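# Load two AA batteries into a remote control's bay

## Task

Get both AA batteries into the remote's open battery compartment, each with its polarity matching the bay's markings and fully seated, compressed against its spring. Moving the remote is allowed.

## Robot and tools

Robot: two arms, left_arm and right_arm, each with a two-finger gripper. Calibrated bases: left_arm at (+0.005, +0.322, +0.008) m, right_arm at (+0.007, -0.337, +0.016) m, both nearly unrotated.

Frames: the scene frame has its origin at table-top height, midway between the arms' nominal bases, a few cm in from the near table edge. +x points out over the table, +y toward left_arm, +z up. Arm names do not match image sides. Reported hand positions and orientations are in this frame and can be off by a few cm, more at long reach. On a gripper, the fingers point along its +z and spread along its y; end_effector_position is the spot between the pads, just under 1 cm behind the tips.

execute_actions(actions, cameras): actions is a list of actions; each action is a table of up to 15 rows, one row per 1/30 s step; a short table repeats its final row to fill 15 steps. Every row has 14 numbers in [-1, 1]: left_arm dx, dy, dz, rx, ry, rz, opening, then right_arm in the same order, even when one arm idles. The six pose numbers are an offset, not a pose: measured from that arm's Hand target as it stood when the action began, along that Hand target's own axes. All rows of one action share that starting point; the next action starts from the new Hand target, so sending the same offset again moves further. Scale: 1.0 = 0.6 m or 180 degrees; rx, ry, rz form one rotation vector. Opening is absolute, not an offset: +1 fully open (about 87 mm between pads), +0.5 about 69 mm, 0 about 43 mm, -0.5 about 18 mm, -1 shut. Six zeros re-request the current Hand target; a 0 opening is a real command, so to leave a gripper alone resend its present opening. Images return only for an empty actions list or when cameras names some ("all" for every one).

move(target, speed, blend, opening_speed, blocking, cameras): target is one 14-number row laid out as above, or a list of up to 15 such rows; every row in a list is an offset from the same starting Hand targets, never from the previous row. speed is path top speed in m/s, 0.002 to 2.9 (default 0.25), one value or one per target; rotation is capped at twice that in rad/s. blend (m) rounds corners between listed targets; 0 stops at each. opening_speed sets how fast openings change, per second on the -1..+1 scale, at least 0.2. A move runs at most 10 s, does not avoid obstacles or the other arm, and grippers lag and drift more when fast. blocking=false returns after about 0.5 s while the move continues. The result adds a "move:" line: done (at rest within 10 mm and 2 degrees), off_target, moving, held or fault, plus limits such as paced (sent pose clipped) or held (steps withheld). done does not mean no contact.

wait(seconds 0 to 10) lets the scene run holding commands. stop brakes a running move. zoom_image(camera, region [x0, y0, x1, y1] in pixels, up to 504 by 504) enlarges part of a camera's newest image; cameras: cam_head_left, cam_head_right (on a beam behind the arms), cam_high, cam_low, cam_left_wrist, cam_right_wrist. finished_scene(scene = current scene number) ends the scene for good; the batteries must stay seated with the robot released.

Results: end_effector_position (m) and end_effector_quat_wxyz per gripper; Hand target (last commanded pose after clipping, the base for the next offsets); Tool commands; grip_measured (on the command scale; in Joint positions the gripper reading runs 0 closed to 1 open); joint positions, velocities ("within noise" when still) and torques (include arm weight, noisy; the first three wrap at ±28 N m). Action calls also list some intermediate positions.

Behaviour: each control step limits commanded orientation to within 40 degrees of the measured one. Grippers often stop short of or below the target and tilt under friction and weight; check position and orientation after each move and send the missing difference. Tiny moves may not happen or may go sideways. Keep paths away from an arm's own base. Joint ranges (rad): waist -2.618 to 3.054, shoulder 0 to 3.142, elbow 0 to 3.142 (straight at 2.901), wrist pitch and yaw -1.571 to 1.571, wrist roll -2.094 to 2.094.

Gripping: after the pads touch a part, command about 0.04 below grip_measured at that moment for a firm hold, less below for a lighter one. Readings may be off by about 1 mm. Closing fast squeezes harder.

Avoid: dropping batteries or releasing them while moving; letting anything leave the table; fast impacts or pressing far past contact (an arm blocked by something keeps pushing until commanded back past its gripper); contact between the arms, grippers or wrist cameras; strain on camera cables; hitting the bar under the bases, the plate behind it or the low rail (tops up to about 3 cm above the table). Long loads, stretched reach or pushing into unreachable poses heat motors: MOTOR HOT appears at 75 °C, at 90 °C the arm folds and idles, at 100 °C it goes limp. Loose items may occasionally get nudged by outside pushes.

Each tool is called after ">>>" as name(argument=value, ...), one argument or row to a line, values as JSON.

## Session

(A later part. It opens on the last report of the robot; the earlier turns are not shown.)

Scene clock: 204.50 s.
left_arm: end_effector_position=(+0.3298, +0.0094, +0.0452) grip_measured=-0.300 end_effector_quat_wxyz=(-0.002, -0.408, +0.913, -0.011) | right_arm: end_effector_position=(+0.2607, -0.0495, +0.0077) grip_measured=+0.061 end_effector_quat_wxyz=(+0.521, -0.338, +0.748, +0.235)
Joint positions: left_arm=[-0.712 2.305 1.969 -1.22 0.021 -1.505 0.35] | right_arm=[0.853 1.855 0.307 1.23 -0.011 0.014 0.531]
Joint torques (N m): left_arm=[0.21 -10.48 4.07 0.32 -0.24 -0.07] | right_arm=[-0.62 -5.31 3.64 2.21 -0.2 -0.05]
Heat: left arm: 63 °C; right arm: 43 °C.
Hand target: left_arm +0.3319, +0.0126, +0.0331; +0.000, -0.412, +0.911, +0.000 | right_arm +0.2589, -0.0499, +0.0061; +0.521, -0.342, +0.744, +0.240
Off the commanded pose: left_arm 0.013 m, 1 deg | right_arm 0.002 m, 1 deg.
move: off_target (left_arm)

>>> move(
  target=[0.0, 0, 0, 0, 0, 0, -0.66, 0, 0, 0, 0, 0, 0, -0.08],
  opening_speed=0.6,
  cameras=["cam_left_wrist"],
)

>>> zoom_image(
  camera="cam_left_wrist",
  region=[200, 100, 440, 380],
)

Scene clock: 205.60 s.
left_arm: end_effector_position=(+0.3299, +0.0094, +0.0451) grip_measured=-0.587 end_effector_quat_wxyz=(-0.002, -0.408, +0.913, -0.011) | right_arm: end_effector_position=(+0.2607, -0.0495, +0.0077) grip_measured=+0.061 end_effector_quat_wxyz=(+0.521, -0.338, +0.748, +0.235)
Joint positions: left_arm=[-0.712 2.305 1.969 -1.219 0.021 -1.505 0.207] | right_arm=[0.853 1.855 0.307 1.23 -0.011 0.014 0.531]
Joint torques (N m): left_arm=[0.18 -10.52 4.42 0.3 -0.24 -0.17] | right_arm=[-0.61 -5.34 3.64 2.21 -0.2 -0.05]
Heat: left arm: 63 °C; right arm: 43 °C.
Hand target: left_arm +0.3319, +0.0126, +0.0331; +0.000, -0.412, +0.911, +0.000 | right_arm +0.2589, -0.0499, +0.0061; +0.521, -0.342, +0.744, +0.240
Off the commanded pose: left_arm 0.013 m, 1 deg | right_arm 0.002 m, 1 deg.
move: off_target (left_arm)
camera_calibration:
cam_left_wrist: T_world_to_cam=[[0.74599, -0.665943, 0.00427052, -0.239681], [-0.425014, -0.471145, 0.772907, 0.133223], [-0.5127, -0.578396, -0.634505, 0.349236], [0, 0, 0, 1]] pos_world=[0.414475, 0.10515, 0.119646]
Images, in order (width x height): cam_left_wrist 672x504.

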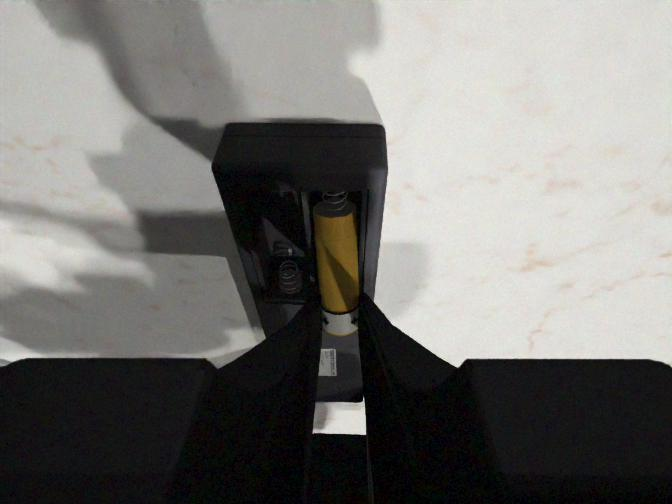

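Scaled by 1.800 from the camera's 672x504 image, which has a finer 960x720 frame.

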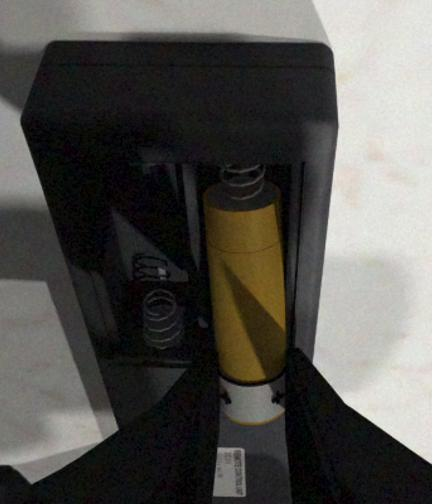

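>>> move(
  target=[-0.0100, 0, -0.006, 0, 0, 0, -0.66, 0, 0, 0, 0, 0, 0, -0.08],
  speed=0.05,
  cameras=["cam_left_wrist"],
)

>>> zoom_image(
  camera="cam_left_wrist",
  region=[200, 100, 440, 380],
)

Scene clock: 208.33 s.
left_arm: end_effector_position=(+0.3307, +0.0105, +0.0452) grip_measured=-0.587 end_effector_quat_wxyz=(-0.002, -0.409, +0.913, -0.010) | right_arm: end_effector_position=(+0.2607, -0.0495, +0.0077) grip_measured=+0.061 end_effector_quat_wxyz=(+0.521, -0.338, +0.748, +0.235)
Joint positions: left_arm=[-0.709 2.305 1.969 -1.22 0.021 -1.504 0.207] | right_arm=[0.853 1.855 0.307 1.23 -0.011 0.014 0.531]
Joint torques (N m): left_arm=[0.76 -10.77 5.59 0.21 -0.23 0.09] | right_arm=[-0.64 -5.33 3.67 2.21 -0.2 -0.05]
Heat: left arm: 62 °C; right arm: 43 °C.
Hand target: left_arm +0.3357, +0.0171, +0.0367; +0.000, -0.412, +0.911, +0.000 | right_arm +0.2589, -0.0499, +0.0061; +0.521, -0.342, +0.744, +0.240
Off the commanded pose: left_arm 0.012 m, 1 deg | right_arm 0.002 m, 1 deg.
move: off_target (left_arm)
camera_calibration:
cam_left_wrist: T_world_to_cam=[[0.747289, -0.66449, 0.00358877, -0.239942], [-0.423669, -0.472286, 0.77295, 0.133691], [-0.511922, -0.579137, -0.634457, 0.350096], [0, 0, 0, 1]] pos_world=[0.415169, 0.106455, 0.119646]
Images, in order (width x height): cam_left_wrist 672x504.

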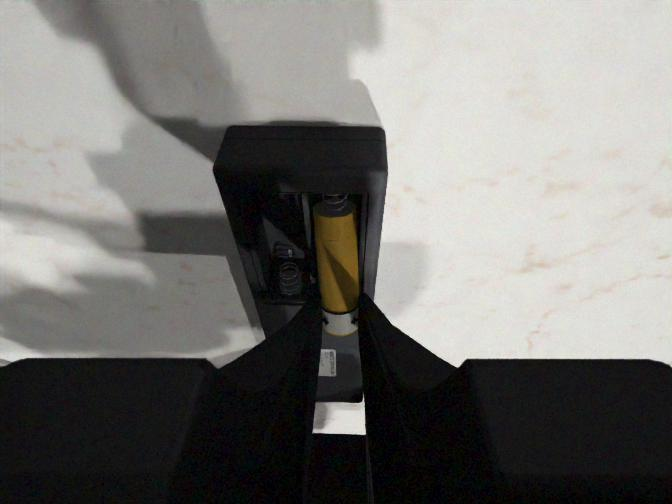

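Scaled by 1.800 from the camera's 672x504 image, which has a finer 960x720 frame.

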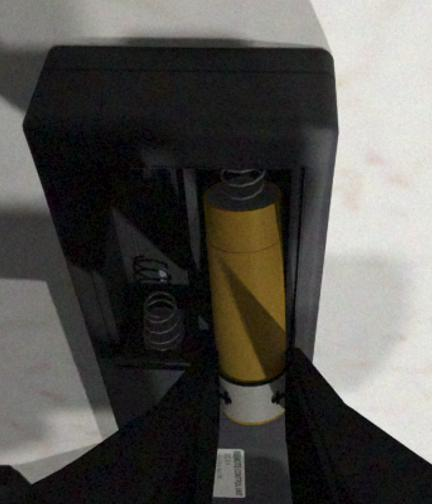

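>>> move(
  target=[-0.0100, 0, 0, 0, 0, 0, -0.66, 0, 0, 0, 0, 0, 0, -0.08],
  speed=0.05,
  cameras=["cam_left_wrist"],
)

>>> zoom_image(
  camera="cam_left_wrist",
  region=[200, 100, 440, 380],
)

Scene clock: 209.57 s.
left_arm: end_effector_position=(+0.3317, +0.0120, +0.0457) grip_measured=-0.587 end_effector_quat_wxyz=(-0.007, -0.407, +0.913, -0.013) | right_arm: end_effector_position=(+0.2607, -0.0495, +0.0077) grip_measured=+0.061 end_effector_quat_wxyz=(+0.521, -0.338, +0.748, +0.235)
Joint positions: left_arm=[-0.701 2.305 1.969 -1.22 0.032 -1.493 0.207] | right_arm=[0.853 1.855 0.307 1.23 -0.011 0.014 0.531]
Joint torques (N m): left_arm=[1.32 -10.51 5.94 0.15 -0.37 0.03] | right_arm=[-0.59 -5.34 3.64 2.21 -0.2 -0.04]
Heat: left arm: 62 °C; right arm: 43 °C.
Hand target: left_arm +0.3398, +0.0217, +0.0367; +0.000, -0.412, +0.911, +0.000 | right_arm +0.2589, -0.0499, +0.0061; +0.521, -0.342, +0.744, +0.240
Off the commanded pose: left_arm 0.015 m, 2 deg | right_arm 0.002 m, 1 deg.
move: off_target (left_arm)
camera_calibration:
cam_left_wrist: T_world_to_cam=[[0.74491, -0.66715, 0.00459981, -0.238868], [-0.420577, -0.464223, 0.779495, 0.132967], [-0.517904, -0.582588, -0.626392, 0.353382], [0, 0, 0, 1]] pos_world=[0.416876, 0.108242, 0.118807]
Images, in order (width x height): cam_left_wrist 672x504.

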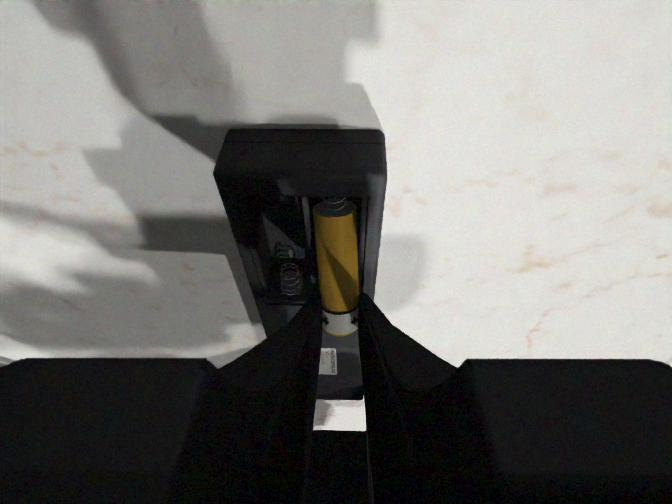

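Scaled by 1.800 from the camera's 672x504 image, which has a finer 960x720 frame.

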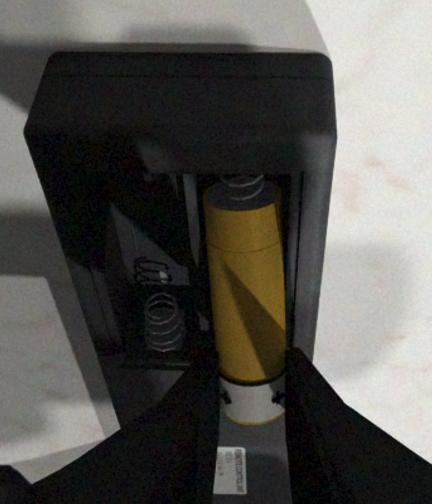

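>>> move(
  target=[-0.0117, 0, 0, 0, 0, 0, -0.66, 0, 0, 0, 0, 0, 0, -0.08],
  speed=0.05,
  cameras=["cam_left_wrist"],
)

>>> zoom_image(
  camera="cam_left_wrist",
  region=[200, 100, 440, 380],
)

Scene clock: 210.90 s.
left_arm: end_effector_position=(+0.3326, +0.0134, +0.0465) grip_measured=-0.587 end_effector_quat_wxyz=(-0.014, -0.405, +0.914, -0.017) | right_arm: end_effector_position=(+0.2607, -0.0495, +0.0078) grip_measured=+0.061 end_effector_quat_wxyz=(+0.521, -0.338, +0.748, +0.235)
Joint positions: left_arm=[-0.691 2.305 1.969 -1.22 0.049 -1.477 0.207] | right_arm=[0.853 1.855 0.307 1.23 -0.011 0.014 0.531]
Joint torques (N m): left_arm=[1.62 -10.09 6.24 0.12 -0.52 0.03] | right_arm=[-0.61 -5.33 3.64 2.21 -0.2 -0.04]
Heat: left arm: 62 °C; right arm: 43 °C.
Hand target: left_arm +0.3444, +0.0269, +0.0367; +0.000, -0.412, +0.911, +0.000 | right_arm +0.2589, -0.0499, +0.0061; +0.521, -0.342, +0.744, +0.240
Off the commanded pose: left_arm 0.020 m, 3 deg | right_arm 0.003 m, 1 deg.
move: off_target (left_arm)
camera_calibration:
cam_left_wrist: T_world_to_cam=[[0.741435, -0.670993, 0.00656822, -0.237464], [-0.415262, -0.451124, 0.789965, 0.130934], [-0.527098, -0.588435, -0.613117, 0.35771], [0, 0, 0, 1]] pos_world=[0.418984, 0.11022, 0.117444]
Images, in order (width x height): cam_left_wrist 672x504.

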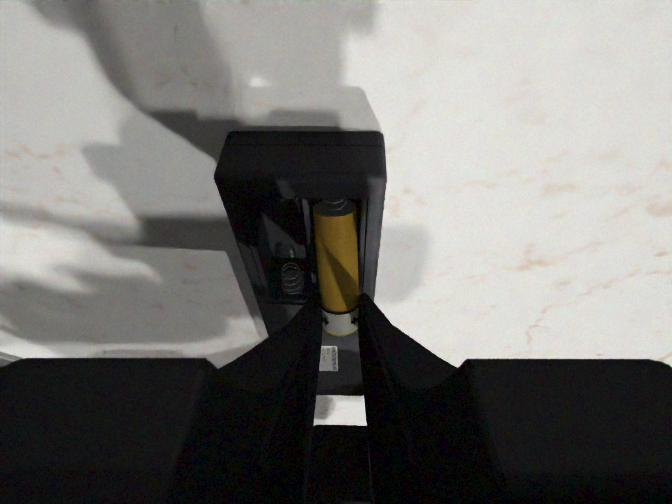

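Scaled by 1.800 from the camera's 672x504 image, which has a finer 960x720 frame.

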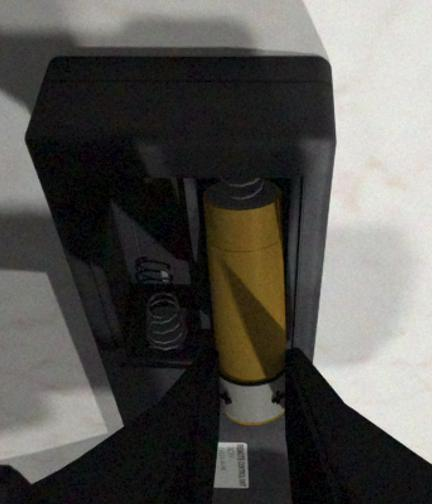

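>>> move(
  target=[-0.0133, 0, 0, 0, -0.011, 0, -0.66, 0, 0, 0, 0, 0, 0, -0.08],
  speed=0.05,
  cameras=["cam_left_wrist"],
)

>>> zoom_image(
  camera="cam_left_wrist",
  region=[200, 100, 440, 380],
)

Scene clock: 212.87 s.
left_arm: end_effector_position=(+0.3330, +0.0142, +0.0465) grip_measured=-0.587 end_effector_quat_wxyz=(-0.014, -0.404, +0.915, -0.017) | right_arm: end_effector_position=(+0.2607, -0.0495, +0.0079) grip_measured=+0.061 end_effector_quat_wxyz=(+0.521, -0.338, +0.747, +0.235)
Joint positions: left_arm=[-0.689 2.305 1.969 -1.221 0.049 -1.473 0.207] | right_arm=[0.853 1.855 0.307 1.231 -0.011 0.014 0.531]
Joint torques (N m): left_arm=[1.95 -10.35 6.26 0.13 -0.8 -0.04] | right_arm=[-0.62 -5.34 3.64 2.21 -0.2 -0.04]
Heat: left arm: 62 °C; right arm: 43 °C.
Hand target: left_arm +0.3497, +0.0329, +0.0367; +0.016, -0.412, +0.911, +0.007 | right_arm +0.2589, -0.0499, +0.0061; +0.521, -0.342, +0.744, +0.240
Off the commanded pose: left_arm 0.027 m, 5 deg | right_arm 0.003 m, 1 deg.
move: off_target (left_arm)
camera_calibration:
cam_left_wrist: T_world_to_cam=[[0.739898, -0.672688, 0.00638715, -0.236661], [-0.416193, -0.450275, 0.789959, 0.131752], [-0.52852, -0.587148, -0.613126, 0.358835], [0, 0, 0, 1]] pos_world=[0.419591, 0.110815, 0.117445]
Images, in order (width x height): cam_left_wrist 672x504.

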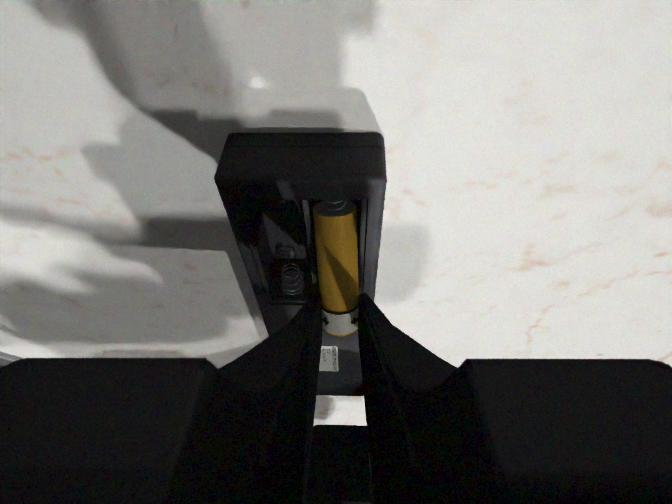

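Scaled by 1.800 from the camera's 672x504 image, which has a finer 960x720 frame.

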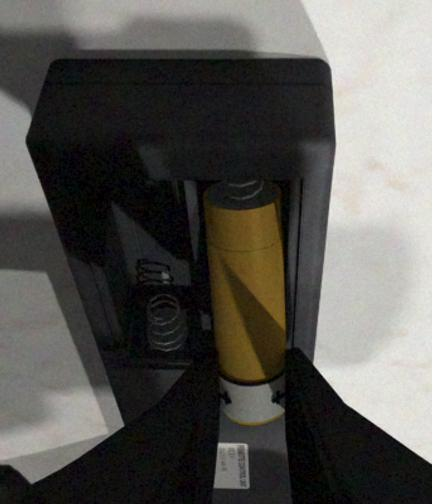

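>>> move(
  target=[-0.0067, 0, 0.010, 0, -0.033, 0, -0.66, 0, 0, 0, 0, 0, 0, -0.08],
  speed=0.05,
  cameras=["cam_left_wrist"],
)

>>> zoom_image(
  camera="cam_left_wrist",
  region=[200, 100, 440, 380],
)

Scene clock: 215.47 s.
left_arm: end_effector_position=(+0.3331, +0.0151, +0.0437) grip_measured=-0.587 end_effector_quat_wxyz=(+0.013, -0.400, +0.917, -0.002) | right_arm: end_effector_position=(+0.2608, -0.0494, +0.0080) grip_measured=+0.061 end_effector_quat_wxyz=(+0.522, -0.338, +0.747, +0.235)
Joint positions: left_arm=[-0.711 2.305 1.969 -1.221 -0.014 -1.486 0.207] | right_arm=[0.853 1.855 0.307 1.232 -0.011 0.014 0.531]
Joint torques (N m): left_arm=[1.32 -10.78 4.71 0.34 -1.18 -0.14] | right_arm=[-0.62 -5.33 3.64 2.2 -0.2 -0.04]
Heat: left arm: 62 °C; right arm: 43 °C.
Hand target: left_arm +0.3525, +0.0361, +0.0308; +0.063, -0.411, +0.909, +0.029 | right_arm +0.2589, -0.0499, +0.0061; +0.521, -0.342, +0.744, +0.240
Off the commanded pose: left_arm 0.031 m, 7 deg | right_arm 0.003 m, 1 deg.
move: off_target (left_arm)
camera_calibration:
cam_left_wrist: T_world_to_cam=[[0.733996, -0.679154, 0.000522902, -0.233934], [-0.449219, -0.484916, 0.750373, 0.147715], [-0.509365, -0.551005, -0.661015, 0.352934], [0, 0, 0, 1]] pos_world=[0.417835, 0.107221, 0.122576]
Images, in order (width x height): cam_left_wrist 672x504.

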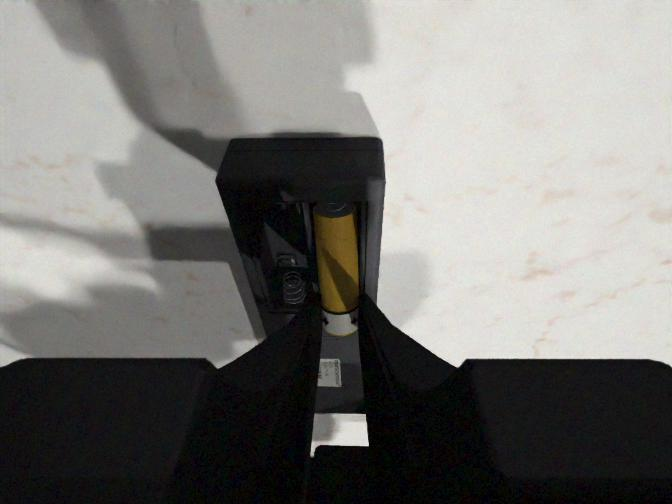

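Scaled by 1.800 from the camera's 672x504 image, which has a finer 960x720 frame.

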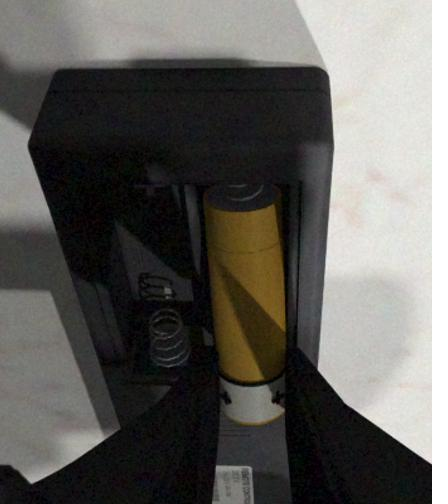

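>>> move(
  target=[-0.005, 0, 0.010, 0, -0.02, 0, -0.66, 0, 0, 0, 0, 0, 0, -0.08],
  speed=0.05,
  cameras=["cam_left_wrist"],
)

>>> zoom_image(
  camera="cam_left_wrist",
  region=[200, 100, 440, 380],
)

Scene clock: 217.00 s.
left_arm: end_effector_position=(+0.3329, +0.0149, +0.0423) grip_measured=-0.587 end_effector_quat_wxyz=(+0.031, -0.398, +0.917, +0.007) | right_arm: end_effector_position=(+0.2607, -0.0495, +0.0074) grip_measured=+0.061 end_effector_quat_wxyz=(+0.521, -0.338, +0.747, +0.235)
Joint positions: left_arm=[-0.728 2.305 1.969 -1.221 -0.055 -1.5 0.207] | right_arm=[0.853 1.859 0.307 1.234 -0.011 0.014 0.531]
Joint torques (N m): left_arm=[1.18 -10.45 3.33 0.52 -1.42 -0.25] | right_arm=[-0.61 -5.63 3.63 2.18 -0.2 -0.05]
Heat: left arm: 62 °C; right arm: 43 °C.
Hand target: left_arm +0.3549, +0.0389, +0.0253; +0.092, -0.410, +0.906, +0.041 | right_arm +0.2589, -0.0500, +0.0060; +0.521, -0.342, +0.744, +0.240
Off the commanded pose: left_arm 0.037 m, 8 deg | right_arm 0.002 m, 1 deg.
move: off_target (left_arm)
camera_calibration:
cam_left_wrist: T_world_to_cam=[[0.732109, -0.681184, -0.00209666, -0.233114], [-0.469742, -0.507083, 0.72264, 0.156929], [-0.493315, -0.528067, -0.691221, 0.347387], [0, 0, 0, 1]] pos_world=[0.415752, 0.104225, 0.126229]
Images, in order (width x height): cam_left_wrist 672x504.

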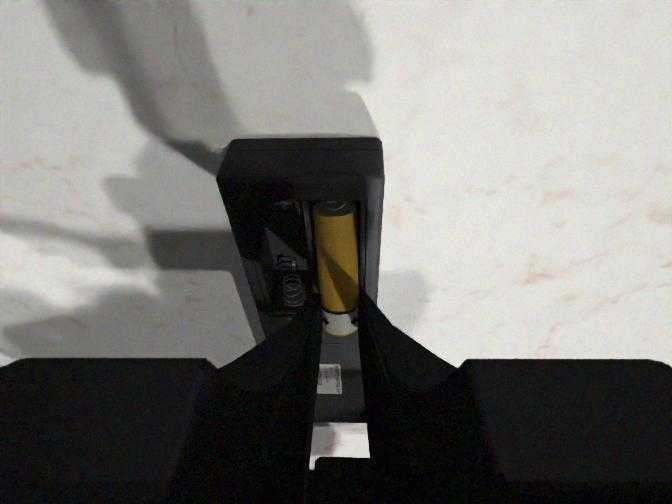

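Scaled by 1.800 from the camera's 672x504 image, which has a finer 960x720 frame.

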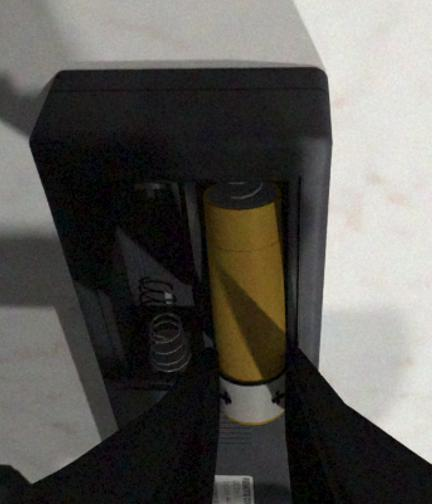

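>>> move(
  target=[-0.0117, 0, 0.003, 0, -0.005, 0, -0.66, 0, 0, 0, 0, 0, 0, -0.08],
  speed=0.05,
  cameras=["cam_left_wrist"],
)

>>> zoom_image(
  camera="cam_left_wrist",
  region=[200, 100, 440, 380],
)

Scene clock: 218.70 s.
left_arm: end_effector_position=(+0.3331, +0.0151, +0.0422) grip_measured=-0.587 end_effector_quat_wxyz=(+0.032, -0.398, +0.917, +0.008) | right_arm: end_effector_position=(+0.2607, -0.0495, +0.0074) grip_measured=+0.061 end_effector_quat_wxyz=(+0.521, -0.338, +0.747, +0.235)
Joint positions: left_arm=[-0.728 2.305 1.969 -1.221 -0.057 -1.5 0.207] | right_arm=[0.853 1.859 0.307 1.234 -0.011 0.014 0.531]
Joint torques (N m): left_arm=[2.17 -10.5 3.62 0.5 -1.58 -0.05] | right_arm=[-0.62 -5.6 3.63 2.18 -0.2 -0.04]
Heat: left arm: 62 °C; right arm: 43 °C.
Hand target: left_arm +0.3598, +0.0443, +0.0249; +0.099, -0.410, +0.906, +0.045 | right_arm +0.2589, -0.0500, +0.0060; +0.521, -0.342, +0.744, +0.240
Off the commanded pose: left_arm 0.043 m, 9 deg | right_arm 0.002 m, 1 deg.
move: off_target (left_arm)
camera_calibration:
cam_left_wrist: T_world_to_cam=[[0.732177, -0.68111, -0.00224373, -0.233137], [-0.470368, -0.508011, 0.721581, 0.157441], [-0.492616, -0.52727, -0.692326, 0.347328], [0, 0, 0, 1]] pos_world=[0.415852, 0.104326, 0.126335]
Images, in order (width x height): cam_left_wrist 672x504.

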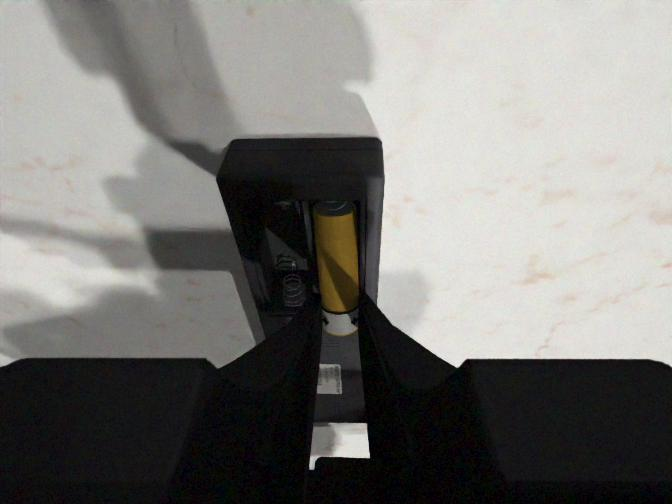

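Scaled by 1.800 from the camera's 672x504 image, which has a finer 960x720 frame.

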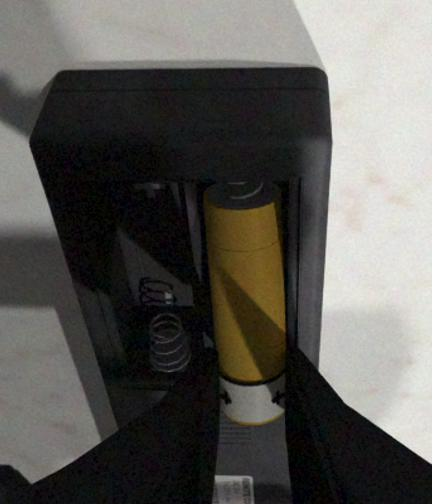

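>>> wait(
  seconds=0,
  cameras=["cam_right_wrist"],
)

>>> zoom_image(
  camera="cam_right_wrist",
  region=[230, 0, 420, 130],
)

Scene clock: 219.10 s.
left_arm: end_effector_position=(+0.3331, +0.0151, +0.0422) grip_measured=-0.587 end_effector_quat_wxyz=(+0.032, -0.398, +0.917, +0.008) | right_arm: end_effector_position=(+0.2607, -0.0495, +0.0074) grip_measured=+0.061 end_effector_quat_wxyz=(+0.521, -0.338, +0.747, +0.235)
Joint positions: left_arm=[-0.728 2.305 1.969 -1.221 -0.057 -1.5 0.207] | right_arm=[0.853 1.859 0.307 1.234 -0.011 0.014 0.531]
Joint torques (N m): left_arm=[2.19 -10.77 3.49 0.45 -1.54 -0.08] | right_arm=[-0.62 -5.61 3.62 2.18 -0.2 -0.04]
Heat: left arm: 62 °C; right arm: 43 °C.
Hand target: left_arm +0.3598, +0.0443, +0.0249; +0.099, -0.410, +0.906, +0.045 | right_arm +0.2589, -0.0500, +0.0060; +0.521, -0.342, +0.744, +0.240
Tool commands: left_gripper/opening=-0.66 right_gripper/opening=-0.08
Off the commanded pose: left_arm 0.043 m, 9 deg | right_arm 0.002 m, 1 deg.
camera_calibration:
cam_right_wrist: T_world_to_cam=[[0.742434, -0.669856, 0.00917287, -0.229565], [-0.631332, -0.704185, -0.324875, 0.153278], [0.224079, 0.235407, -0.945712, 0.104215], [0, 0, 0, 1]] pos_world=[0.243854, -0.0703718, 0.150459]
Images, in order (width x height): cam_right_wrist 672x504.

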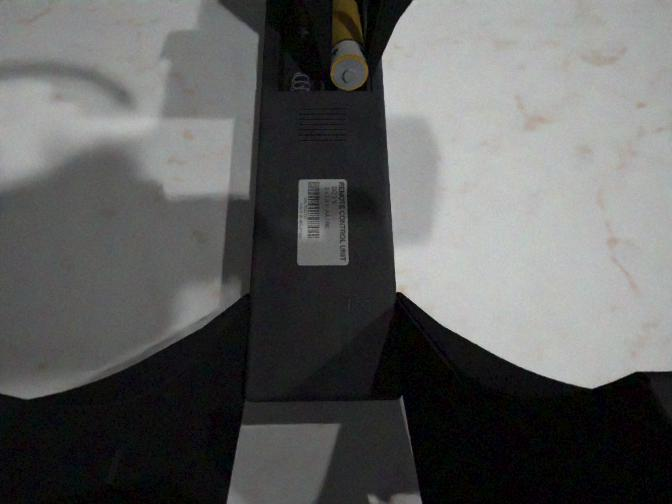

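Scaled by 2.653 from the camera's 672x504 image, which has a finer 960x720 frame.

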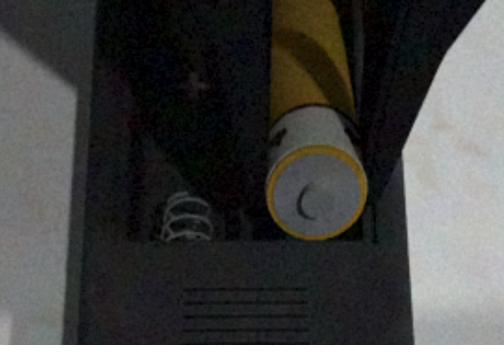

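>>> move(
  target=[0.0757, 0, -0.0358, 0, 0.069, 0, -0.66, 0, 0, 0, 0, 0, 0, -0.08],
  speed=0.06,
  cameras=["cam_left_wrist"],
)

Scene clock: 224.90 s.
left_arm: end_effector_position=(+0.3294, +0.0099, +0.0437) grip_measured=-0.587 end_effector_quat_wxyz=(+0.013, -0.406, +0.914, -0.002) | right_arm: end_effector_position=(+0.2608, -0.0494, +0.0076) grip_measured=+0.061 end_effector_quat_wxyz=(+0.522, -0.338, +0.747, +0.235)
Joint positions: left_arm=[-0.725 2.305 1.969 -1.222 -0.014 -1.514 0.207] | right_arm=[0.853 1.859 0.307 1.235 -0.011 0.014 0.531]
Joint torques (N m): left_arm=[0.05 -10.43 5.09 0.23 0.1 -0.24] | right_arm=[-0.61 -5.61 3.63 2.17 -0.2 -0.04]
Heat: left arm: 62 °C; right arm: 43 °C.
Hand target: left_arm +0.3274, +0.0075, +0.0361; +0.000, -0.412, +0.911, +0.000 | right_arm +0.2589, -0.0499, +0.0061; +0.521, -0.342, +0.744, +0.240
Off the commanded pose: left_arm 0.008 m, 2 deg | right_arm 0.003 m, 1 deg.
move: done
camera_calibration:
cam_left_wrist: T_world_to_cam=[[0.743024, -0.669265, -0.000136899, -0.237738], [-0.442321, -0.491222, 0.750369, 0.141327], [-0.502263, -0.557481, -0.66102, 0.345914], [0, 0, 0, 1]] pos_world=[0.412897, 0.103154, 0.122576]
Images, in order (width x height): cam_left_wrist 672x504.

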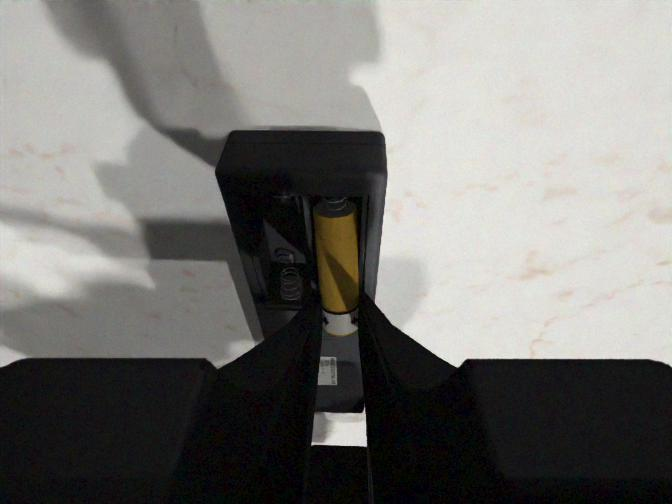

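>>> move(
  target=[
    [0, 0, 0, 0, 0, 0, -0.40, 0, 0, 0, 0, 0, 0, -0.08],
    [0.006, 0, -0.075, 0, 0, 0, -0.30, 0, 0, 0, 0, 0, 0, -0.08],
  ],
  speed=0.1,
  opening_speed=0.5,
  cameras=["cam_left_wrist"],
)

Scene clock: 228.37 s.
left_arm: end_effector_position=(+0.3261, +0.0105, +0.0783) grip_measured=-0.300 end_effector_quat_wxyz=(+0.006, -0.411, +0.912, +0.004) | right_arm: end_effector_position=(+0.2608, -0.0494, +0.0076) grip_measured=+0.061 end_effector_quat_wxyz=(+0.522, -0.338, +0.747, +0.235)
Joint positions: left_arm=[-0.725 2.305 2.105 -1.375 -0.007 -1.525 0.35] | right_arm=[0.853 1.859 0.307 1.235 -0.011 0.014 0.531]
Joint torques (N m): left_arm=[-0.43 -11.29 7.62 -0.03 -0.03 -0.19] | right_arm=[-0.62 -5.61 3.63 2.18 -0.2 -0.04]
Heat: left arm: 62 °C; right arm: 43 °C.
Hand target: left_arm +0.3250, +0.0048, +0.0811; +0.000, -0.412, +0.911, +0.000 | right_arm +0.2589, -0.0499, +0.0061; +0.521, -0.342, +0.744, +0.240
Off the commanded pose: left_arm 0.006 m, 1 deg | right_arm 0.003 m, 1 deg.
move: done
camera_calibration:
cam_left_wrist: T_world_to_cam=[[0.750552, -0.6606, -0.016699, -0.236198], [-0.422997, -0.499703, 0.755891, 0.107567], [-0.507686, -0.560272, -0.654485, 0.368686], [0, 0, 0, 1]] pos_world=[0.409956, 0.104283, 0.156046]
Images, in order (width x height): cam_left_wrist 672x504.

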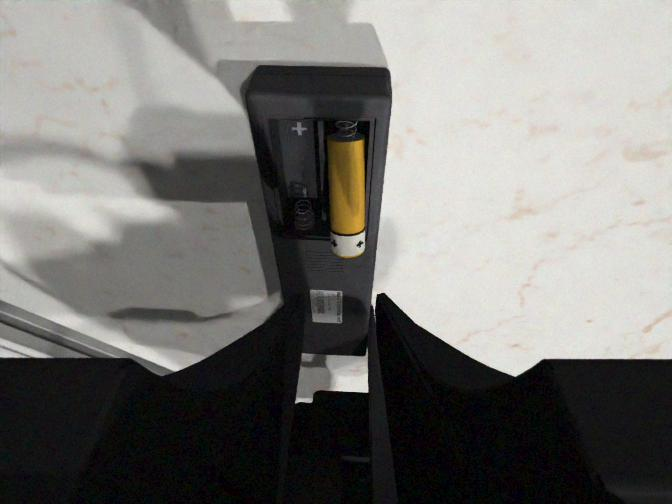

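>>> move(
  target=[-0.0188, 0.0008, 0.0727, 0, 0, 0, -0.30, 0, 0, 0, 0, 0, 0, -0.08],
  speed=0.08,
  cameras=["cam_left_wrist"],
)

Scene clock: 230.53 s.
left_arm: end_effector_position=(+0.3323, +0.0133, +0.0466) grip_measured=-0.300 end_effector_quat_wxyz=(+0.009, -0.413, +0.911, -0.002) | right_arm: end_effector_position=(+0.2608, -0.0494, +0.0076) grip_measured=+0.061 end_effector_quat_wxyz=(+0.522, -0.338, +0.747, +0.235)
Joint positions: left_arm=[-0.712 2.305 1.979 -1.235 -0.006 -1.516 0.35] | right_arm=[0.853 1.859 0.307 1.235 -0.011 0.014 0.531]
Joint torques (N m): left_arm=[0.36 -10.76 4.62 0.32 0 0.04] | right_arm=[-0.64 -5.6 3.63 2.17 -0.2 -0.05]
Heat: left arm: 62 °C; right arm: 43 °C.
Hand target: left_arm +0.3321, +0.0135, +0.0375; +0.000, -0.412, +0.911, +0.000 | right_arm +0.2589, -0.0499, +0.0061; +0.521, -0.342, +0.744, +0.240
Off the commanded pose: left_arm 0.009 m, 1 deg | right_arm 0.003 m, 1 deg.
move: done
camera_calibration:
cam_left_wrist: T_world_to_cam=[[0.753365, -0.657599, -0.00223681, -0.24111], [-0.429327, -0.49442, 0.755796, 0.137541], [-0.498117, -0.56843, -0.654803, 0.349628], [0, 0, 0, 1]] pos_world=[0.414849, 0.108189, 0.124445]
Images, in order (width x height): cam_left_wrist 672x504.

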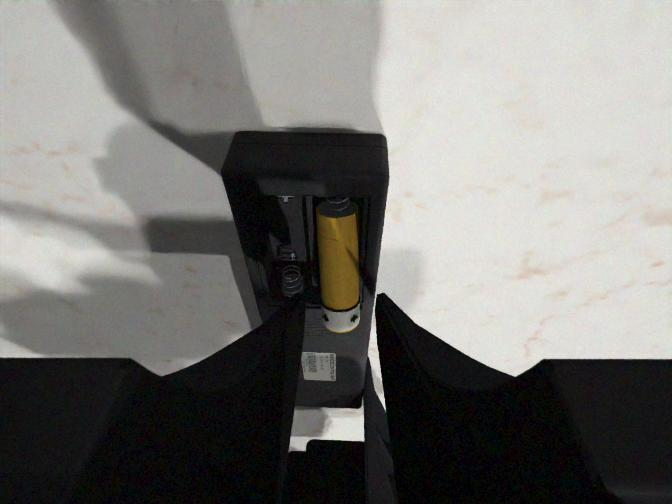

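>>> move(
  target=[0.0, 0, 0, 0, 0, 0, -0.66, 0, 0, 0, 0, 0, 0, -0.08],
  opening_speed=0.6,
  cameras=["cam_left_wrist", "cam_right_wrist"],
)

>>> zoom_image(
  camera="cam_right_wrist",
  region=[230, 0, 420, 130],
)

Scene clock: 231.93 s.
left_arm: end_effector_position=(+0.3324, +0.0132, +0.0466) grip_measured=-0.599 end_effector_quat_wxyz=(+0.009, -0.413, +0.911, -0.002) | right_arm: end_effector_position=(+0.2608, -0.0494, +0.0076) grip_measured=+0.061 end_effector_quat_wxyz=(+0.522, -0.338, +0.747, +0.235)
Joint positions: left_arm=[-0.712 2.305 1.979 -1.234 -0.006 -1.516 0.201] | right_arm=[0.853 1.859 0.307 1.235 -0.011 0.014 0.531]
Joint torques (N m): left_arm=[0.49 -10.84 4.56 0.32 0.01 0.02] | right_arm=[-0.61 -5.6 3.6 2.17 -0.2 -0.04]
Heat: left arm: 62 °C; right arm: 43 °C.
Hand target: left_arm +0.3321, +0.0135, +0.0375; +0.000, -0.412, +0.911, +0.000 | right_arm +0.2589, -0.0499, +0.0061; +0.521, -0.342, +0.744, +0.240
Off the commanded pose: left_arm 0.009 m, 1 deg | right_arm 0.003 m, 1 deg.
move: done
camera_calibration:
cam_left_wrist: T_world_to_cam=[[0.753317, -0.657655, -0.00182479, -0.241201], [-0.429652, -0.494246, 0.755725, 0.137616], [-0.497908, -0.568517, -0.654887, 0.349505], [0, 0, 0, 1]] pos_world=[0.41485, 0.108088, 0.124446]
cam_right_wrist: T_world_to_cam=[[0.742446, -0.669843, 0.00914807, -0.229564], [-0.631145, -0.704001, -0.325634, 0.153393], [0.224564, 0.235992, -0.945452, 0.104193], [0, 0, 0, 1]] pos_world=[0.243854, -0.0703713, 0.15056]
Images, in order (width x height): cam_left_wrist 672x504, cam_right_wrist 672x504.

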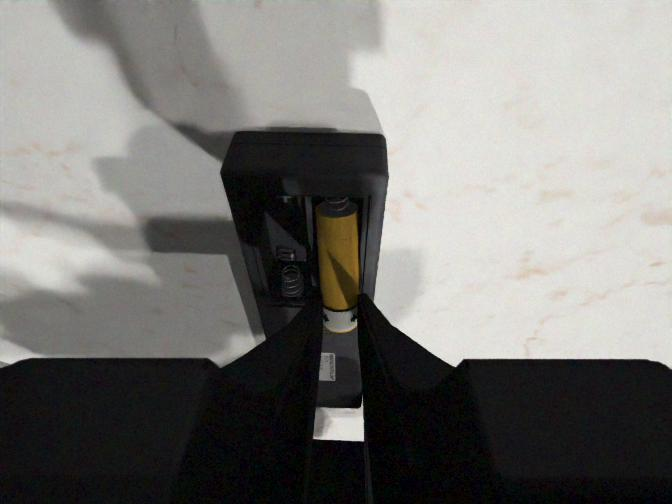

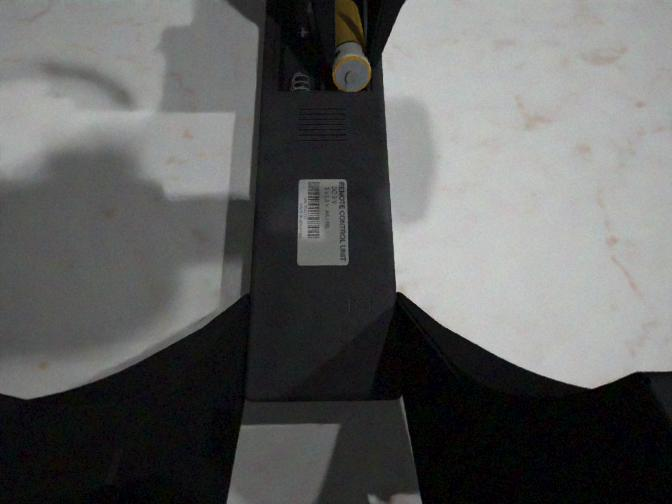

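Scaled by 2.653 from the camera's 672x504 image, which has a finer 960x720 frame.

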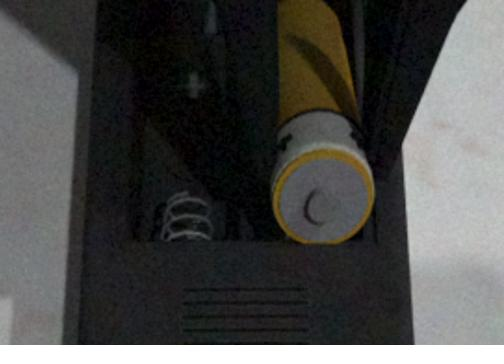

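>>> move(
  target=[-0.015, 0.005, 0, 0, 0, 0, -0.68, 0, 0, 0, 0, 0, 0, -0.08],
  speed=0.05,
  cameras=["cam_left_wrist", "cam_right_wrist"],
)

>>> zoom_image(
  camera="cam_right_wrist",
  region=[230, 0, 420, 130],
)

Scene clock: 234.43 s.
left_arm: end_effector_position=(+0.3325, +0.0142, +0.0457) grip_measured=-0.599 end_effector_quat_wxyz=(-0.005, -0.412, +0.911, -0.009) | right_arm: end_effector_position=(+0.2608, -0.0494, +0.0076) grip_measured=+0.061 end_effector_quat_wxyz=(+0.522, -0.338, +0.747, +0.235)
Joint positions: left_arm=[-0.698 2.305 1.97 -1.226 0.025 -1.5 0.201] | right_arm=[0.853 1.859 0.307 1.235 -0.011 0.014 0.531]
Joint torques (N m): left_arm=[0.75 -11.79 3.59 0.3 -0.31 0.08] | right_arm=[-0.61 -5.6 3.63 2.17 -0.2 -0.04]
Heat: left arm: 62 °C; right arm: 43 °C.
Hand target: left_arm +0.3359, +0.0223, +0.0375; +0.000, -0.412, +0.911, +0.000 | right_arm +0.2589, -0.0499, +0.0061; +0.521, -0.342, +0.744, +0.240
Off the commanded pose: left_arm 0.012 m, 1 deg | right_arm 0.003 m, 1 deg.
move: off_target (left_arm)
camera_calibration:
cam_left_wrist: T_world_to_cam=[[0.75155, -0.659676, -0.000563126, -0.240142], [-0.415947, -0.474539, 0.775758, 0.133225], [-0.512016, -0.582787, -0.63103, 0.353415], [0, 0, 0, 1]] pos_world=[0.416847, 0.11077, 0.11953]
cam_right_wrist: T_world_to_cam=[[0.742446, -0.669843, 0.00914807, -0.229564], [-0.631145, -0.704001, -0.325634, 0.153393], [0.224564, 0.235992, -0.945452, 0.104193], [0, 0, 0, 1]] pos_world=[0.243854, -0.0703713, 0.15056]
Images, in order (width x height): cam_left_wrist 672x504, cam_right_wrist 672x504.

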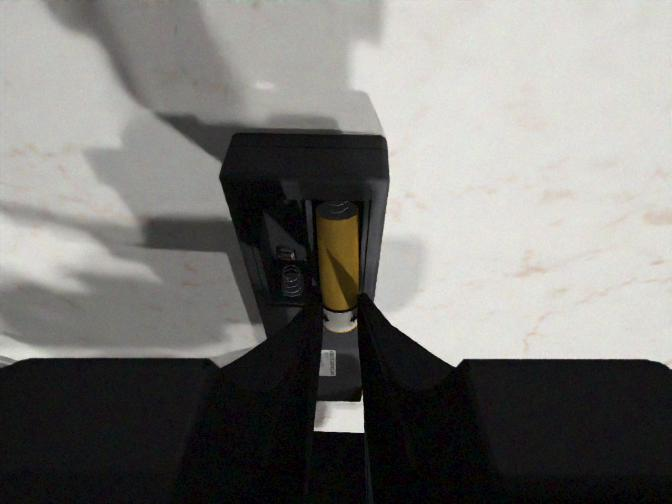

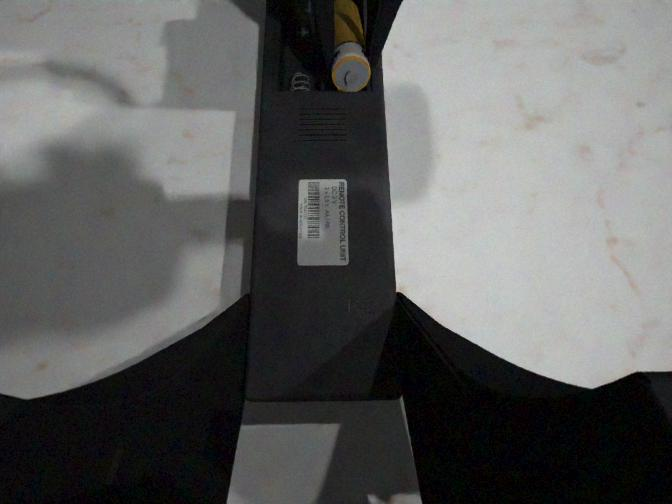

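Scaled by 2.653 from the camera's 672x504 image, which has a finer 960x720 frame.

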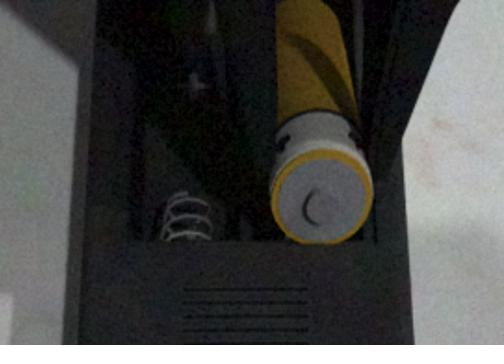

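>>> move(
  target=[-0.012, 0.004, 0, 0, -0.01, 0, -0.68, 0, 0, 0, 0, 0, 0, -0.08],
  speed=0.05,
  cameras=["cam_right_wrist"],
)

>>> zoom_image(
  camera="cam_right_wrist",
  region=[230, 0, 420, 130],
)

Scene clock: 235.70 s.
left_arm: end_effector_position=(+0.3324, +0.0147, +0.0448) grip_measured=-0.599 end_effector_quat_wxyz=(-0.006, -0.410, +0.912, -0.009) | right_arm: end_effector_position=(+0.2608, -0.0494, +0.0076) grip_measured=+0.061 end_effector_quat_wxyz=(+0.522, -0.338, +0.747, +0.235)
Joint positions: left_arm=[-0.697 2.305 1.966 -1.223 0.026 -1.495 0.201] | right_arm=[0.853 1.859 0.307 1.235 -0.011 0.014 0.531]
Joint torques (N m): left_arm=[0.95 -12.52 3 0.34 -0.58 0.1] | right_arm=[-0.64 -5.6 3.63 2.18 -0.2 -0.05]
Heat: left arm: 62 °C; right arm: 43 °C.
Hand target: left_arm +0.3387, +0.0293, +0.0375; +0.014, -0.412, +0.911, +0.007 | right_arm +0.2589, -0.0499, +0.0061; +0.521, -0.342, +0.744, +0.240
Off the commanded pose: left_arm 0.018 m, 3 deg | right_arm 0.003 m, 1 deg.
move: off_target (left_arm)
camera_calibration:
cam_right_wrist: T_world_to_cam=[[0.742446, -0.669843, 0.00914807, -0.229564], [-0.631145, -0.704001, -0.325634, 0.153393], [0.224564, 0.235992, -0.945452, 0.104193], [0, 0, 0, 1]] pos_world=[0.243854, -0.0703713, 0.15056]
Images, in order (width x height): cam_right_wrist 672x504.

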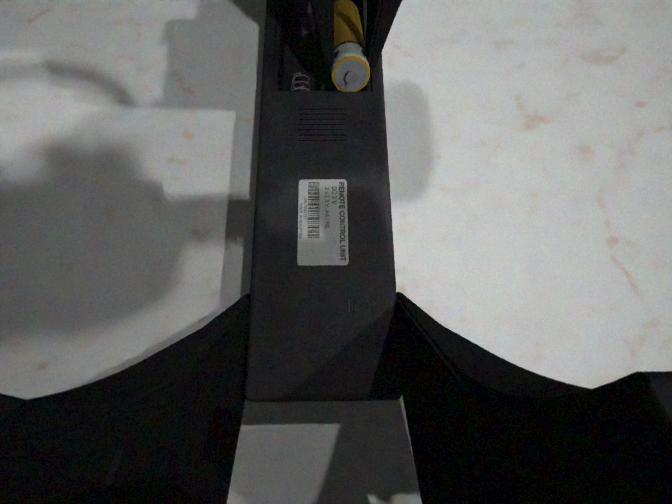

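Scaled by 2.653 from the camera's 672x504 image, which has a finer 960x720 frame.

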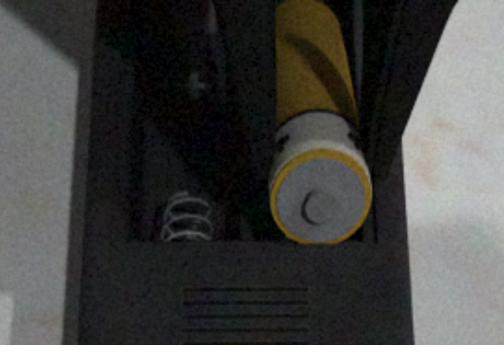

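>>> move(
  target=[-0.022, 0.004, 0.003, 0, -0.01, 0, -0.68, 0, 0, 0, 0, 0, 0, -0.08],
  speed=0.06,
  cameras=["cam_right_wrist", "cam_left_wrist"],
)

>>> zoom_image(
  camera="cam_right_wrist",
  region=[230, 0, 420, 130],
)

Scene clock: 236.77 s.
left_arm: end_effector_position=(+0.3329, +0.0165, +0.0444) grip_measured=-0.599 end_effector_quat_wxyz=(-0.007, -0.405, +0.914, -0.013) | right_arm: end_effector_position=(+0.2608, -0.0494, +0.0076) grip_measured=+0.061 end_effector_quat_wxyz=(+0.522, -0.338, +0.747, +0.235)
Joint positions: left_arm=[-0.691 2.299 1.953 -1.211 0.032 -1.479 0.201] | right_arm=[0.853 1.859 0.307 1.235 -0.011 0.014 0.531]
Joint torques (N m): left_arm=[1.99 -12.57 2.63 0.27 -0.88 0.07] | right_arm=[-0.64 -5.6 3.63 2.17 -0.2 -0.04]
Heat: left arm: 63 °C; right arm: 43 °C.
Hand target: left_arm +0.3457, +0.0408, +0.0361; +0.029, -0.412, +0.911, +0.013 | right_arm +0.2589, -0.0499, +0.0061; +0.521, -0.342, +0.744, +0.240
Off the commanded pose: left_arm 0.029 m, 5 deg | right_arm 0.003 m, 1 deg.
move: off_target (left_arm)
camera_calibration:
cam_left_wrist: T_world_to_cam=[[0.742104, -0.670271, 0.00434455, -0.235786], [-0.42204, -0.462215, 0.779897, 0.137065], [-0.520734, -0.580598, -0.625893, 0.356733], [0, 0, 0, 1]] pos_world=[0.418587, 0.112431, 0.117405]
cam_right_wrist: T_world_to_cam=[[0.742446, -0.669843, 0.00914807, -0.229564], [-0.631145, -0.704001, -0.325634, 0.153393], [0.224564, 0.235992, -0.945452, 0.104193], [0, 0, 0, 1]] pos_world=[0.243854, -0.0703713, 0.15056]
Images, in order (width x height): cam_left_wrist 672x504, cam_right_wrist 672x504.

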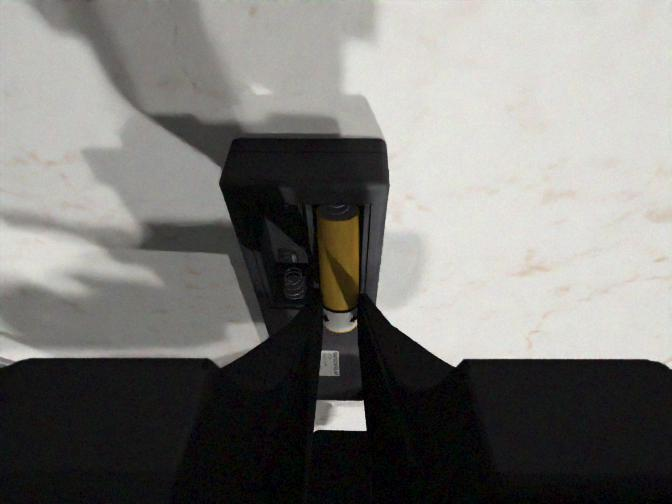

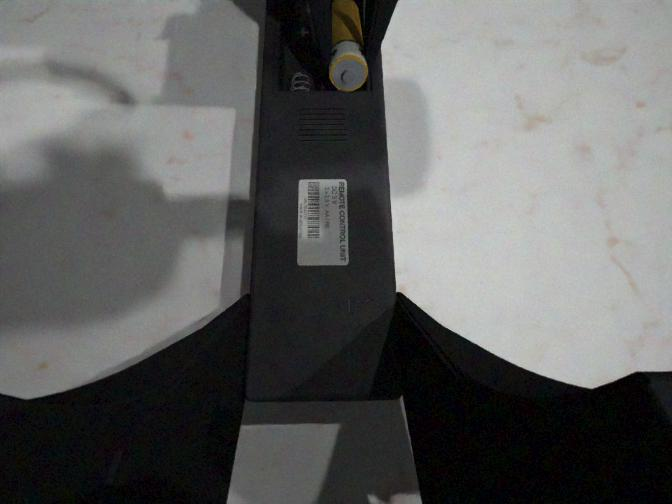

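Scaled by 2.653 from the camera's 672x504 image, which has a finer 960x720 frame.

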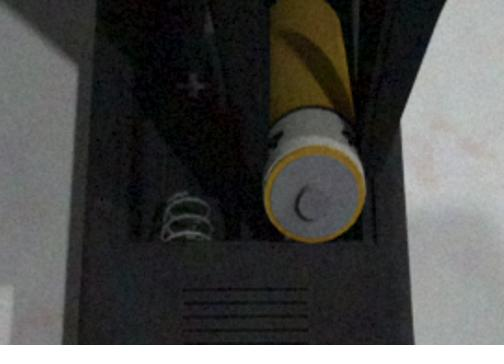

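>>> move(
  target=[-0.015, 0, 0.01, 0, -0.02, 0, -0.68, 0, 0, 0, 0, 0, 0, -0.08],
  speed=0.06,
  cameras=["cam_right_wrist", "cam_left_wrist"],
)

>>> zoom_image(
  camera="cam_right_wrist",
  region=[230, 0, 420, 130],
)

Scene clock: 238.20 s.
left_arm: end_effector_position=(+0.3331, +0.0195, +0.0406) grip_measured=-0.599 end_effector_quat_wxyz=(-0.002, -0.405, +0.914, -0.008) | right_arm: end_effector_position=(+0.2605, -0.0492, +0.0075) grip_measured=+0.061 end_effector_quat_wxyz=(+0.521, -0.339, +0.747, +0.236)
Joint positions: left_arm=[-0.691 2.298 1.938 -1.201 0.019 -1.477 0.2] | right_arm=[0.853 1.859 0.307 1.236 -0.014 0.013 0.531]
Joint torques (N m): left_arm=[1.83 -12.3 3 0.32 -1.39 -0.01] | right_arm=[-0.62 -5.65 3.63 2.17 -0.18 -0.04]
Heat: left arm: 63 °C; right arm: 43 °C.
Hand target: left_arm +0.3519, +0.0479, +0.0308; +0.057, -0.411, +0.909, +0.026 | right_arm +0.2588, -0.0499, +0.0060; +0.521, -0.342, +0.744, +0.240
Off the commanded pose: left_arm 0.035 m, 8 deg | right_arm 0.002 m, 1 deg.
move: off_target (left_arm)
camera_calibration:
cam_left_wrist: T_world_to_cam=[[0.741185, -0.6713, -0.000705414, -0.233347], [-0.426535, -0.471749, 0.7717, 0.143421], [-0.518375, -0.571672, -0.635987, 0.355663], [0, 0, 0, 1]] pos_world=[0.418494, 0.114336, 0.115354]
cam_right_wrist: T_world_to_cam=[[0.744003, -0.668114, 0.00913152, -0.229534], [-0.629522, -0.705478, -0.325582, 0.152866], [0.223968, 0.236486, -0.94547, 0.10428], [0, 0, 0, 1]] pos_world=[0.243651, -0.0701715, 0.15046]
Images, in order (width x height): cam_left_wrist 672x504, cam_right_wrist 672x504.

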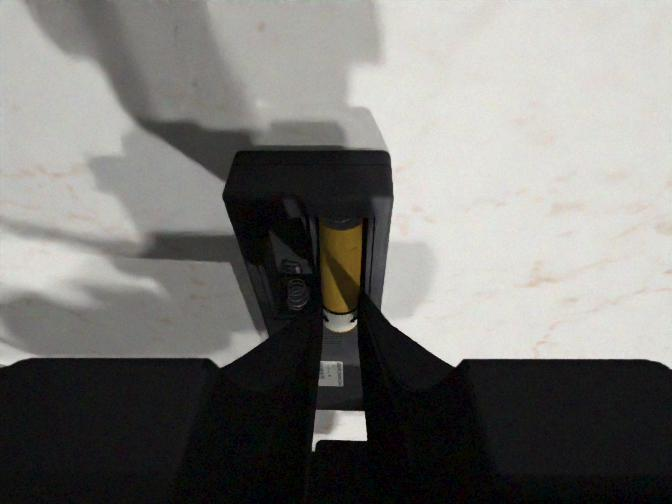

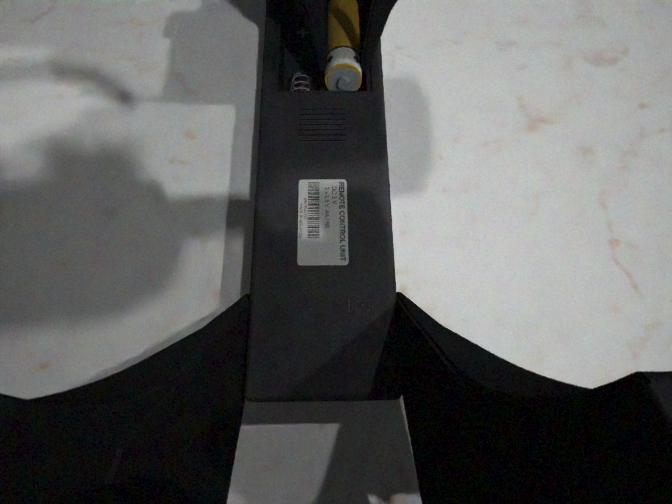

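Scaled by 2.653 from the camera's 672x504 image, which has a finer 960x720 frame.

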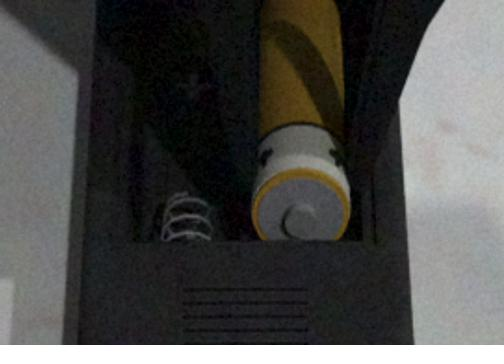

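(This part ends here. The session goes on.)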